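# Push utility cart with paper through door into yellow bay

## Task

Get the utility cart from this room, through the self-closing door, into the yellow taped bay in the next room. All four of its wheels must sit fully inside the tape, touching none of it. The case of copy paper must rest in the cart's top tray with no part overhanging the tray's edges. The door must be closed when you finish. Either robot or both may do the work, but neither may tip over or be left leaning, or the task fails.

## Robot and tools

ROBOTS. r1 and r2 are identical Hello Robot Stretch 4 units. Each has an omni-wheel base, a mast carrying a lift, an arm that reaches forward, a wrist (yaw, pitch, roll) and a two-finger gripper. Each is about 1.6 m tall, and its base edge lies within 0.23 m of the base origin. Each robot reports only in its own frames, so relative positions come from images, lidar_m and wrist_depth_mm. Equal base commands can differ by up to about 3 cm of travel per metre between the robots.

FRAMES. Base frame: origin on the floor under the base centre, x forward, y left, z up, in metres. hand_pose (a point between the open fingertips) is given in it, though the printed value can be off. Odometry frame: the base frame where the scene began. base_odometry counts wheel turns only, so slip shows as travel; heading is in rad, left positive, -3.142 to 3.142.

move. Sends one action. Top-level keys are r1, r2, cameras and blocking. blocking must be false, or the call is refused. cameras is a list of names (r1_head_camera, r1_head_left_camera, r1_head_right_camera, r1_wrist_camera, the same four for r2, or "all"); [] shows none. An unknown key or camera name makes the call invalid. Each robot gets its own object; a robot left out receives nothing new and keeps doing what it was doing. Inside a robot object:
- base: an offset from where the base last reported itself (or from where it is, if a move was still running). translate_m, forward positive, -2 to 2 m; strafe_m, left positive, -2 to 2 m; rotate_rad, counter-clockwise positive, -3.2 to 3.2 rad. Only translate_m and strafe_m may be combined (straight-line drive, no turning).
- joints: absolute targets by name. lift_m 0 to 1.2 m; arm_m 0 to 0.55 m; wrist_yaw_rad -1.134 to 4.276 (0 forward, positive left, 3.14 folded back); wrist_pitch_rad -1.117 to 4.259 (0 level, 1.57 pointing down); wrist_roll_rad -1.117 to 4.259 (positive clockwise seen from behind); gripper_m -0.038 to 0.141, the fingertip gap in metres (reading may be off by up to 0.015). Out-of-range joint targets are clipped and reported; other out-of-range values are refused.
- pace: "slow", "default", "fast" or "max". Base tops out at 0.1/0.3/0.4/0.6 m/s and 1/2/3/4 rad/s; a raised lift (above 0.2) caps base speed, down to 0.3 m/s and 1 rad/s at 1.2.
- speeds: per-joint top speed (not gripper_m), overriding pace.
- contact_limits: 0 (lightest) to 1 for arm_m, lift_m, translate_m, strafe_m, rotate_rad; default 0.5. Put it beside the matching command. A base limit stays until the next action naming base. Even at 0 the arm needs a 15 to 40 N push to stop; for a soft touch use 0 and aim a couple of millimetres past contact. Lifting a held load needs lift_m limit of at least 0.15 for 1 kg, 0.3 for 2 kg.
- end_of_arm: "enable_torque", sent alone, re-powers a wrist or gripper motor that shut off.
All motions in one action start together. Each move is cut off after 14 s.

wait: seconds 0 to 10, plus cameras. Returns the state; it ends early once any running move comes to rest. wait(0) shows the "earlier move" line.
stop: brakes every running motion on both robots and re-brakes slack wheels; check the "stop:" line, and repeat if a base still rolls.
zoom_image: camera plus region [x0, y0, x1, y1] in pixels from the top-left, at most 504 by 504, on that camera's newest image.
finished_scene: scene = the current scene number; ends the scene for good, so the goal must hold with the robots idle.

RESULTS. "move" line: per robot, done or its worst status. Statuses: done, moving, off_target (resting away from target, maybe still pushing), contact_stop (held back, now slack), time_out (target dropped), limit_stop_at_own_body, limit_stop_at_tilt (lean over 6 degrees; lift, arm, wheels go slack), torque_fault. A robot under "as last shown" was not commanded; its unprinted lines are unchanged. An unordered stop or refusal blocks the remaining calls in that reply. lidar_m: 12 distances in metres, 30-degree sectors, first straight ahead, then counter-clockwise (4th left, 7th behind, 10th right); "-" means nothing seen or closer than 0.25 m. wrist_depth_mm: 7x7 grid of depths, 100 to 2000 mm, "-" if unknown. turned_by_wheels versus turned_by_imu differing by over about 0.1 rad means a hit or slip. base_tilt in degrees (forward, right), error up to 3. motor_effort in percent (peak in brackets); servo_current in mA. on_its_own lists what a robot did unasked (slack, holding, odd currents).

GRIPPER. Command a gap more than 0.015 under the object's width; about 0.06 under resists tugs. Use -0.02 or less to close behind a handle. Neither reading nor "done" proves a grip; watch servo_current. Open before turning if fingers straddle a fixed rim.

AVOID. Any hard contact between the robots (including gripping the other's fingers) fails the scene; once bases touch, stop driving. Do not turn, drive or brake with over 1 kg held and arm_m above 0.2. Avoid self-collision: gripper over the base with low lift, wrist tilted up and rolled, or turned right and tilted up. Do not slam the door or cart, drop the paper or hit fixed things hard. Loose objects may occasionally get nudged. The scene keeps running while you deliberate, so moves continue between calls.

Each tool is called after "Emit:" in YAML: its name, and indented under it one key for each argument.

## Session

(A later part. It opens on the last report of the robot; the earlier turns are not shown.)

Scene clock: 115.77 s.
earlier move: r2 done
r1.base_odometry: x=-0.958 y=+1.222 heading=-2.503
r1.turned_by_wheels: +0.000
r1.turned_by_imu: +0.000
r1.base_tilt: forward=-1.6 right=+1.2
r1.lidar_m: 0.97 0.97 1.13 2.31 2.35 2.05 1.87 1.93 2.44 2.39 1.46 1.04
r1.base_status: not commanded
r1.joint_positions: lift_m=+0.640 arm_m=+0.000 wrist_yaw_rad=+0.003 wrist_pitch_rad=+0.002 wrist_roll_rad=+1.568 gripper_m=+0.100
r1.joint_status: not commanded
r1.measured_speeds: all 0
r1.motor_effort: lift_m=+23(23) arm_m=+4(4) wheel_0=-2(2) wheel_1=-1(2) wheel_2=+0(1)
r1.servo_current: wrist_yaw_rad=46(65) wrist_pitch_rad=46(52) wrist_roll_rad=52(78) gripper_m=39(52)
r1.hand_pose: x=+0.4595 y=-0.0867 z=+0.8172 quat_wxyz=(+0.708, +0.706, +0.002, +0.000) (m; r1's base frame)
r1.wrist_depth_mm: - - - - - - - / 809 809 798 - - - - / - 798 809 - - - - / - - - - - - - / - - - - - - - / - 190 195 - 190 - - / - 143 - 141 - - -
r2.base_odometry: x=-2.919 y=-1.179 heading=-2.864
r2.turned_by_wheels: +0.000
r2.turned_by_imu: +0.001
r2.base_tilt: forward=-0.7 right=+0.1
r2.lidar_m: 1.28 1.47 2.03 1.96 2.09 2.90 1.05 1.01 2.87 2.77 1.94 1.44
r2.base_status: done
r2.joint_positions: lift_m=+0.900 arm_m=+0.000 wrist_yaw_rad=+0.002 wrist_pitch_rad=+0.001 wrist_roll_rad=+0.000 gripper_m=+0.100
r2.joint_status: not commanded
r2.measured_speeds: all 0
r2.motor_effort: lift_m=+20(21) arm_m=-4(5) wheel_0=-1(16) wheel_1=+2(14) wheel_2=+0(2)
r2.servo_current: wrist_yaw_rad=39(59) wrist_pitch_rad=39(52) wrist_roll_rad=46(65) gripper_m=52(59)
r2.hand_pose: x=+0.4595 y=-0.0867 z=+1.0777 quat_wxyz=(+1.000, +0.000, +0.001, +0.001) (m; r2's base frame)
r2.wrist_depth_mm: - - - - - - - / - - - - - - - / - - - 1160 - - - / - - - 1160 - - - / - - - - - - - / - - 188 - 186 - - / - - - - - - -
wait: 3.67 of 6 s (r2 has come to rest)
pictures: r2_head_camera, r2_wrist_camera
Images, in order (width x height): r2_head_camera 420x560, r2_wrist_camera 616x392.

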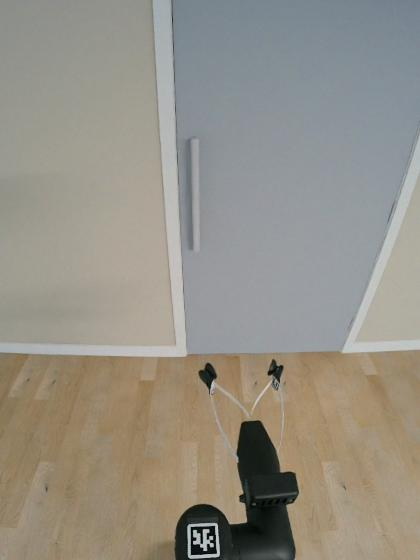

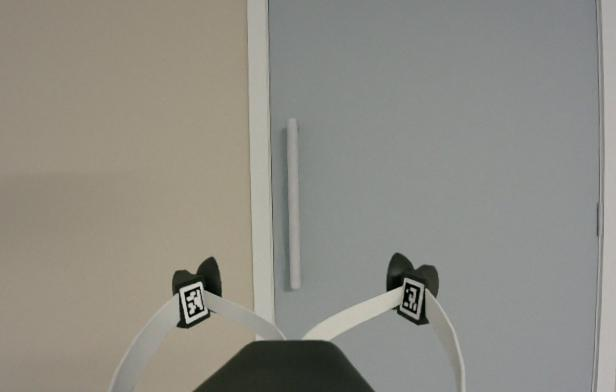

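Emit:
move:
  r2: {"base":{"translate_m":0.72,"strafe_m":0.035},"joints":{"arm_m":0.118}}
  blocking: false

Emit:
wait:
  seconds: 1

Emit:
wait:
  seconds: 5
  cameras: ["r2_wrist_camera"]

Scene clock: 124.50 s.
move: r2 moving
r1: as last shown
r1.base_tilt: forward=-1.6 right=+1.3
r1.lidar_m: 0.94 0.98 1.13 2.31 2.36 2.05 1.88 1.90 2.43 2.39 1.47 1.03
r1.motor_effort: lift_m=+23(23) arm_m=+4(4) wheel_0=-1(2) wheel_1=-2(2) wheel_2=-1(1)
r1.servo_current: wrist_yaw_rad=52(59) wrist_pitch_rad=39(46) wrist_roll_rad=59(65) gripper_m=46(52)
r1.wrist_depth_mm: - - - - - - - / 820 809 831 - - - - / - 809 798 - - - - / - - - - - - - / - - - - - - - / - 190 195 - 189 - - / - 144 - 141 - - -
r2.base_odometry: x=-2.948 y=-1.189 heading=-2.863
r2.turned_by_wheels: +0.000
r2.turned_by_imu: +0.001
r2.base_tilt: forward=-0.7 right=+0.1
r2.lidar_m: 1.30 1.44 2.03 1.98 2.07 2.91 1.02 1.05 2.87 2.76 1.88 1.42
r2.base_status: translate_m moving; strafe_m moving
r2.joint_positions: lift_m=+0.900 arm_m=+0.051 wrist_yaw_rad=+0.002 wrist_pitch_rad=+0.001 wrist_roll_rad=+0.000 gripper_m=+0.100
r2.joint_status: arm_m moving
r2.measured_speeds: translate_m=+0.122 strafe_m=+0.004 rotate_rad=+0.000 lift_m=+0.000 arm_m=+0.195 wrist_yaw_rad=+0.000 wrist_pitch_rad=+0.000 wrist_roll_rad=+0.000
r2.motor_effort: lift_m=+21(21) arm_m=+10(10) wheel_0=+6(9) wheel_1=+8(9) wheel_2=-13(13)
r2.servo_current: wrist_yaw_rad=46(59) wrist_pitch_rad=46(46) wrist_roll_rad=46(59) gripper_m=52(59)
r2.hand_pose: x=+0.5101 y=-0.0867 z=+1.0777 quat_wxyz=(+1.000, +0.000, +0.001, +0.001) (m; r2's base frame)
r2.wrist_depth_mm: - - - - - - - / - - - - - - - / - - - - - - - / - - - - - - - / - - - - - - - / - - 189 - 185 - - / - - - - - - -
pictures: none

Scene clock: 125.50 s.
earlier move: r2 moving
r1.base_odometry: x=-0.958 y=+1.222 heading=-2.503
r1.turned_by_wheels: +0.000
r1.turned_by_imu: +0.000
r1.base_tilt: forward=-1.6 right=+1.3
r1.lidar_m: 0.97 0.97 1.13 2.30 2.36 2.03 1.87 1.93 2.44 2.41 1.47 1.04
r1.base_status: not commanded
r1.joint_positions: lift_m=+0.640 arm_m=+0.000 wrist_yaw_rad=+0.003 wrist_pitch_rad=+0.002 wrist_roll_rad=+1.568 gripper_m=+0.100
r1.joint_status: not commanded
r1.measured_speeds: all 0
r1.motor_effort: lift_m=+23(23) arm_m=+4(4) wheel_0=-1(2) wheel_1=-2(2) wheel_2=+0(1)
r1.servo_current: wrist_yaw_rad=46(72) wrist_pitch_rad=39(46) wrist_roll_rad=46(65) gripper_m=33(52)
r1.hand_pose: x=+0.4595 y=-0.0867 z=+0.8172 quat_wxyz=(+0.708, +0.706, +0.002, +0.000) (m; r1's base frame)
r1.wrist_depth_mm: - - - - - - - / 809 809 820 - - - - / - 788 798 - - - - / - - - - - - - / - - - - - - - / - 190 196 - 189 - - / - 144 - 141 - - -
r2.base_odometry: x=-3.176 y=-1.266 heading=-2.863
r2.turned_by_wheels: +0.000
r2.turned_by_imu: +0.000
r2.base_tilt: forward=-0.6 right=+0.1
r2.lidar_m: 1.05 1.17 1.69 1.95 2.08 2.91 1.30 1.29 2.88 2.77 1.54 1.16
r2.base_status: translate_m moving; strafe_m moving
r2.joint_positions: lift_m=+0.900 arm_m=+0.118 wrist_yaw_rad=+0.002 wrist_pitch_rad=+0.001 wrist_roll_rad=+0.000 gripper_m=+0.100
r2.joint_status: all done
r2.measured_speeds: translate_m=+0.299 strafe_m=+0.015 rotate_rad=+0.002 lift_m=+0.000 arm_m=+0.000 wrist_yaw_rad=+0.000 wrist_pitch_rad=+0.000 wrist_roll_rad=+0.000
r2.motor_effort: lift_m=+21(21) arm_m=+8(11) wheel_0=+5(10) wheel_1=+6(10) wheel_2=-10(14)
r2.servo_current: wrist_yaw_rad=46(59) wrist_pitch_rad=33(46) wrist_roll_rad=39(59) gripper_m=52(59)
r2.hand_pose: x=+0.5773 y=-0.0867 z=+1.0777 quat_wxyz=(+1.000, +0.000, +0.001, +0.001) (m; r2's base frame)
r2.wrist_depth_mm: - - - - - - - / - - - - - - - / - - - - - - - / - - - - - - - / - - - - - - - / - - 188 162 185 - - / - - - - - - -
wait: 1.00 s; no rest
pictures: none

Scene clock: 127.90 s.
earlier move: r2 done
r1.base_odometry: x=-0.958 y=+1.222 heading=-2.503
r1.turned_by_wheels: +0.000
r1.turned_by_imu: +0.000
r1.base_tilt: forward=-1.6 right=+1.3
r1.lidar_m: 0.96 0.98 1.15 2.31 2.35 2.06 1.88 1.89 2.47 2.37 1.47 1.04
r1.base_status: not commanded
r1.joint_positions: lift_m=+0.640 arm_m=+0.000 wrist_yaw_rad=+0.003 wrist_pitch_rad=+0.002 wrist_roll_rad=+1.568 gripper_m=+0.100
r1.joint_status: not commanded
r1.measured_speeds: all 0
r1.motor_effort: lift_m=+23(23) arm_m=+4(4) wheel_0=-2(2) wheel_1=-2(2) wheel_2=+0(1)
r1.servo_current: wrist_yaw_rad=46(72) wrist_pitch_rad=33(52) wrist_roll_rad=52(65) gripper_m=39(52)
r1.hand_pose: x=+0.4595 y=-0.0867 z=+0.8172 quat_wxyz=(+0.708, +0.706, +0.002, +0.000) (m; r1's base frame)
r1.wrist_depth_mm: - - - - - - - / 820 809 820 - - - - / - 809 809 - - - - / - - - - - - - / - - - - - - - / - 190 195 - 189 - - / - 144 - 140 - - -
r2.base_odometry: x=-3.601 y=-1.410 heading=-2.863
r2.turned_by_wheels: +0.000
r2.turned_by_imu: +0.001
r2.base_tilt: forward=-0.6 right=+0.1
r2.lidar_m: 0.59 0.71 1.02 1.93 2.04 2.84 1.70 1.70 2.90 2.38 0.96 0.70
r2.base_status: done
r2.joint_positions: lift_m=+0.900 arm_m=+0.118 wrist_yaw_rad=+0.002 wrist_pitch_rad=+0.001 wrist_roll_rad=+0.000 gripper_m=+0.100
r2.joint_status: all done
r2.measured_speeds: all 0
r2.motor_effort: lift_m=+21(21) arm_m=+7(11) wheel_0=+3(10) wheel_1=+2(10) wheel_2=-2(14)
r2.servo_current: wrist_yaw_rad=33(65) wrist_pitch_rad=39(52) wrist_roll_rad=52(65) gripper_m=46(59)
r2.hand_pose: x=+0.5773 y=-0.0867 z=+1.0777 quat_wxyz=(+1.000, +0.000, +0.001, +0.001) (m; r2's base frame)
r2.wrist_depth_mm: 343 324 329 327 319 315 309 / 345 327 332 327 320 315 310 / 347 327 336 329 324 319 314 / 349 329 338 329 325 320 314 / 351 332 257 332 325 322 315 / 355 334 199 332 197 324 322 / 357 336 343 - 329 325 320
wait: 2.40 of 5 s (r2 has come to rest)
pictures: r2_wrist_camera
Images, in order (width x height): r2_wrist_camera 616x392.

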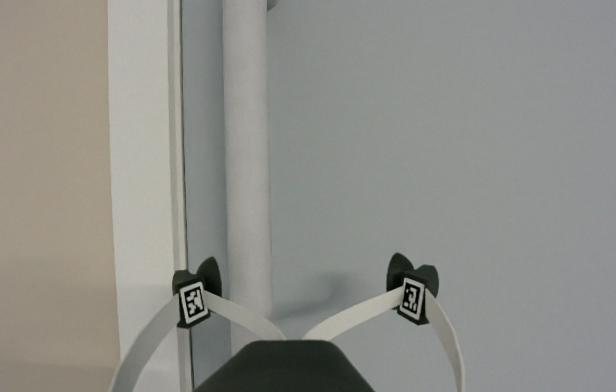

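Emit:
move:
  r2: {"base":{"strafe_m":0.04},"joints":{"lift_m":0.94},"pace":"slow"}
  blocking: false

Emit:
wait:
  seconds: 1.5

Emit:
move:
  r2: {"joints":{"arm_m":0.205},"contact_limits":{"arm_m":0.1},"pace":"slow"}
  blocking: false

Emit:
wait:
  seconds: 1.5
  cameras: ["r2_wrist_camera"]

Scene clock: 137.00 s.
move: r2 moving
r1: as last shown
r1.base_tilt: forward=-1.6 right=+1.2
r1.lidar_m: 0.96 0.97 1.16 2.31 2.35 2.05 1.89 1.91 2.44 2.40 1.50 1.05
r1.motor_effort: lift_m=+23(23) arm_m=+4(4) wheel_0=-1(2) wheel_1=-1(2) wheel_2=+0(1)
r1.servo_current: wrist_yaw_rad=46(65) wrist_pitch_rad=46(46) wrist_roll_rad=52(59) gripper_m=39(46)
r1.wrist_depth_mm: - - - - - - - / 809 809 809 - - - - / - 809 820 - - - - / - - - - - - - / - - - - - - - / - 190 195 - 190 - - / - 144 - 141 - - -
r2.base_odometry: x=-3.597 y=-1.424 heading=-2.863
r2.turned_by_wheels: +0.000
r2.turned_by_imu: +0.000
r2.base_tilt: forward=-0.7 right=+0.0
r2.lidar_m: 0.58 0.72 1.01 1.90 1.99 2.83 1.73 1.73 2.93 2.36 0.92 0.67
r2.base_status: strafe_m moving
r2.joint_positions: lift_m=+0.924 arm_m=+0.118 wrist_yaw_rad=+0.002 wrist_pitch_rad=+0.001 wrist_roll_rad=+0.000 gripper_m=+0.100
r2.joint_status: lift_m moving
r2.measured_speeds: translate_m=+0.001 strafe_m=+0.057 rotate_rad=-0.005 lift_m=+0.082 arm_m=+0.000 wrist_yaw_rad=+0.000 wrist_pitch_rad=+0.000 wrist_roll_rad=+0.000
r2.motor_effort: lift_m=+23(24) arm_m=+7(8) wheel_0=-10(10) wheel_1=+9(9) wheel_2=+0(2)
r2.servo_current: wrist_yaw_rad=52(59) wrist_pitch_rad=39(46) wrist_roll_rad=46(52) gripper_m=52(59)
r2.hand_pose: x=+0.5773 y=-0.0867 z=+1.1023 quat_wxyz=(+1.000, +0.000, +0.001, +0.001) (m; r2's base frame)
r2.wrist_depth_mm: 343 325 330 324 322 315 310 / 343 327 334 327 322 315 312 / 347 327 334 330 325 319 314 / 349 332 338 330 327 320 315 / 353 330 340 332 327 322 319 / 355 334 197 332 197 324 320 / 357 349 340 - 329 327 322
pictures: none

Scene clock: 137.97 s.
earlier move: r2 done
r1.base_odometry: x=-0.958 y=+1.222 heading=-2.503
r1.turned_by_wheels: +0.000
r1.turned_by_imu: +0.000
r1.base_tilt: forward=-1.6 right=+1.3
r1.lidar_m: 0.96 0.97 1.15 2.31 2.34 2.07 1.87 1.91 2.44 2.39 1.49 1.03
r1.base_status: not commanded
r1.joint_positions: lift_m=+0.640 arm_m=+0.000 wrist_yaw_rad=+0.003 wrist_pitch_rad=+0.002 wrist_roll_rad=+1.568 gripper_m=+0.100
r1.joint_status: not commanded
r1.measured_speeds: all 0
r1.motor_effort: lift_m=+23(23) arm_m=+4(4) wheel_0=-1(2) wheel_1=-2(2) wheel_2=-1(1)
r1.servo_current: wrist_yaw_rad=46(78) wrist_pitch_rad=46(46) wrist_roll_rad=33(72) gripper_m=46(52)
r1.hand_pose: x=+0.4595 y=-0.0867 z=+0.8172 quat_wxyz=(+0.708, +0.706, +0.002, +0.000) (m; r1's base frame)
r1.wrist_depth_mm: - - - - - - - / 798 820 809 - - - - / - 809 798 - - - - / - - - - - - - / - - - - - - - / - 191 195 - 189 - - / - 143 - 141 - - -
r2.base_odometry: x=-3.590 y=-1.448 heading=-2.863
r2.turned_by_wheels: +0.000
r2.turned_by_imu: +0.000
r2.base_tilt: forward=-0.6 right=+0.0
r2.lidar_m: 0.60 0.71 1.02 1.87 1.99 2.79 1.74 1.74 2.92 2.37 0.93 0.70
r2.base_status: done
r2.joint_positions: lift_m=+0.940 arm_m=+0.118 wrist_yaw_rad=+0.002 wrist_pitch_rad=+0.001 wrist_roll_rad=+0.000 gripper_m=+0.100
r2.joint_status: all done
r2.measured_speeds: all 0
r2.motor_effort: lift_m=+21(24) arm_m=+7(8) wheel_0=-4(10) wheel_1=+5(9) wheel_2=+0(2)
r2.servo_current: wrist_yaw_rad=46(59) wrist_pitch_rad=39(46) wrist_roll_rad=59(59) gripper_m=46(59)
r2.hand_pose: x=+0.5773 y=-0.0867 z=+1.1176 quat_wxyz=(+1.000, +0.000, +0.001, +0.001) (m; r2's base frame)
r2.wrist_depth_mm: 345 338 330 256 320 315 312 / 345 340 330 257 324 317 312 / 353 342 334 257 327 320 314 / 351 345 334 259 325 320 317 / 353 347 336 264 329 324 317 / 355 347 197 257 196 324 320 / 359 351 334 - 330 329 322
wait: 0.97 of 1.5 s (r2 has come to rest)
pictures: none

Scene clock: 138.47 s.
move: r2 moving
r1: as last shown
r1.lidar_m: 0.95 0.97 1.13 2.31 2.32 2.03 1.88 1.89 2.45 2.40 1.48 1.03
r1.motor_effort: lift_m=+23(23) arm_m=+4(4) wheel_0=-1(2) wheel_1=-1(2) wheel_2=+0(0)
r1.servo_current: wrist_yaw_rad=39(65) wrist_pitch_rad=39(46) wrist_roll_rad=46(59) gripper_m=39(46)
r1.wrist_depth_mm: - - - - - - - / 820 809 809 - - - - / - 798 809 - - - - / - - - - - - - / - - - - - - - / - 189 195 - 189 - - / - 144 - 141 - - -
r2.base_odometry: x=-3.590 y=-1.448 heading=-2.863
r2.turned_by_wheels: +0.000
r2.turned_by_imu: +0.000
r2.base_tilt: forward=-0.7 right=+0.0
r2.lidar_m: 0.60 0.73 1.00 1.88 1.98 2.79 1.72 1.70 2.93 2.37 0.92 0.69
r2.base_status: not commanded
r2.joint_positions: lift_m=+0.940 arm_m=+0.130 wrist_yaw_rad=+0.002 wrist_pitch_rad=+0.001 wrist_roll_rad=+0.000 gripper_m=+0.100
r2.joint_status: arm_m moving
r2.measured_speeds: translate_m=+0.000 strafe_m=+0.000 rotate_rad=+0.000 lift_m=+0.000 arm_m=+0.049 wrist_yaw_rad=+0.000 wrist_pitch_rad=+0.000 wrist_roll_rad=+0.000
r2.motor_effort: lift_m=+21(22) arm_m=+8(13) wheel_0=-3(4) wheel_1=+4(5) wheel_2=+0(0)
r2.servo_current: wrist_yaw_rad=46(52) wrist_pitch_rad=39(46) wrist_roll_rad=39(59) gripper_m=46(59)
r2.contact_limits: arm_m 0.1
r2.hand_pose: x=+0.5900 y=-0.0867 z=+1.1176 quat_wxyz=(+1.000, +0.000, +0.001, +0.001) (m; r2's base frame)
r2.wrist_depth_mm: 330 325 320 246 310 306 301 / 334 329 322 246 312 307 303 / 336 329 322 246 315 307 303 / 338 330 325 246 315 309 307 / 338 332 327 248 317 312 307 / 343 336 197 247 195 312 310 / 345 340 322 - 320 315 312
pictures: none

Scene clock: 139.97 s.
earlier move: r2 moving
r1.base_odometry: x=-0.958 y=+1.222 heading=-2.503
r1.turned_by_wheels: +0.000
r1.turned_by_imu: +0.000
r1.base_tilt: forward=-1.6 right=+1.3
r1.lidar_m: 0.94 0.98 1.16 2.31 2.33 2.04 1.89 1.93 2.45 2.40 1.49 1.03
r1.base_status: not commanded
r1.joint_positions: lift_m=+0.640 arm_m=+0.000 wrist_yaw_rad=+0.003 wrist_pitch_rad=+0.002 wrist_roll_rad=+1.568 gripper_m=+0.100
r1.joint_status: not commanded
r1.measured_speeds: all 0
r1.motor_effort: lift_m=+23(23) arm_m=+4(4) wheel_0=-1(2) wheel_1=-2(2) wheel_2=+0(1)
r1.servo_current: wrist_yaw_rad=46(72) wrist_pitch_rad=39(52) wrist_roll_rad=52(65) gripper_m=39(52)
r1.hand_pose: x=+0.4595 y=-0.0867 z=+0.8172 quat_wxyz=(+0.708, +0.706, +0.002, +0.000) (m; r1's base frame)
r1.wrist_depth_mm: - - - - - - - / 809 809 820 - - - - / - 809 809 - - - - / - - - - - - - / - - - - - - - / - 190 195 - 189 - - / - 144 - 141 - - -
r2.base_odometry: x=-3.590 y=-1.448 heading=-2.863
r2.turned_by_wheels: +0.000
r2.turned_by_imu: +0.000
r2.base_tilt: forward=-0.7 right=+0.1
r2.lidar_m: 0.59 0.69 1.01 1.88 1.99 2.81 1.73 1.74 2.96 2.38 0.93 0.70
r2.base_status: not commanded
r2.joint_positions: lift_m=+0.940 arm_m=+0.205 wrist_yaw_rad=+0.002 wrist_pitch_rad=+0.001 wrist_roll_rad=+0.000 gripper_m=+0.100
r2.joint_status: arm_m moving
r2.measured_speeds: all 0
r2.motor_effort: lift_m=+21(22) arm_m=+9(13) wheel_0=-3(4) wheel_1=+5(5) wheel_2=+0(0)
r2.servo_current: wrist_yaw_rad=46(59) wrist_pitch_rad=39(46) wrist_roll_rad=33(59) gripper_m=52(59)
r2.contact_limits: arm_m 0.1
r2.hand_pose: x=+0.6642 y=-0.0868 z=+1.1176 quat_wxyz=(+1.000, +0.000, +0.001, +0.001) (m; r2's base frame)
r2.wrist_depth_mm: 253 237 246 167 239 235 232 / 255 238 248 165 240 236 234 / 256 240 249 167 242 237 235 / 258 240 252 168 243 239 236 / 260 243 251 168 244 240 236 / 262 245 199 168 214 242 238 / 264 245 256 - 246 242 241
wait: 1.50 s; no rest
pictures: r2_wrist_camera
Images, in order (width x height): r2_wrist_camera 616x392.

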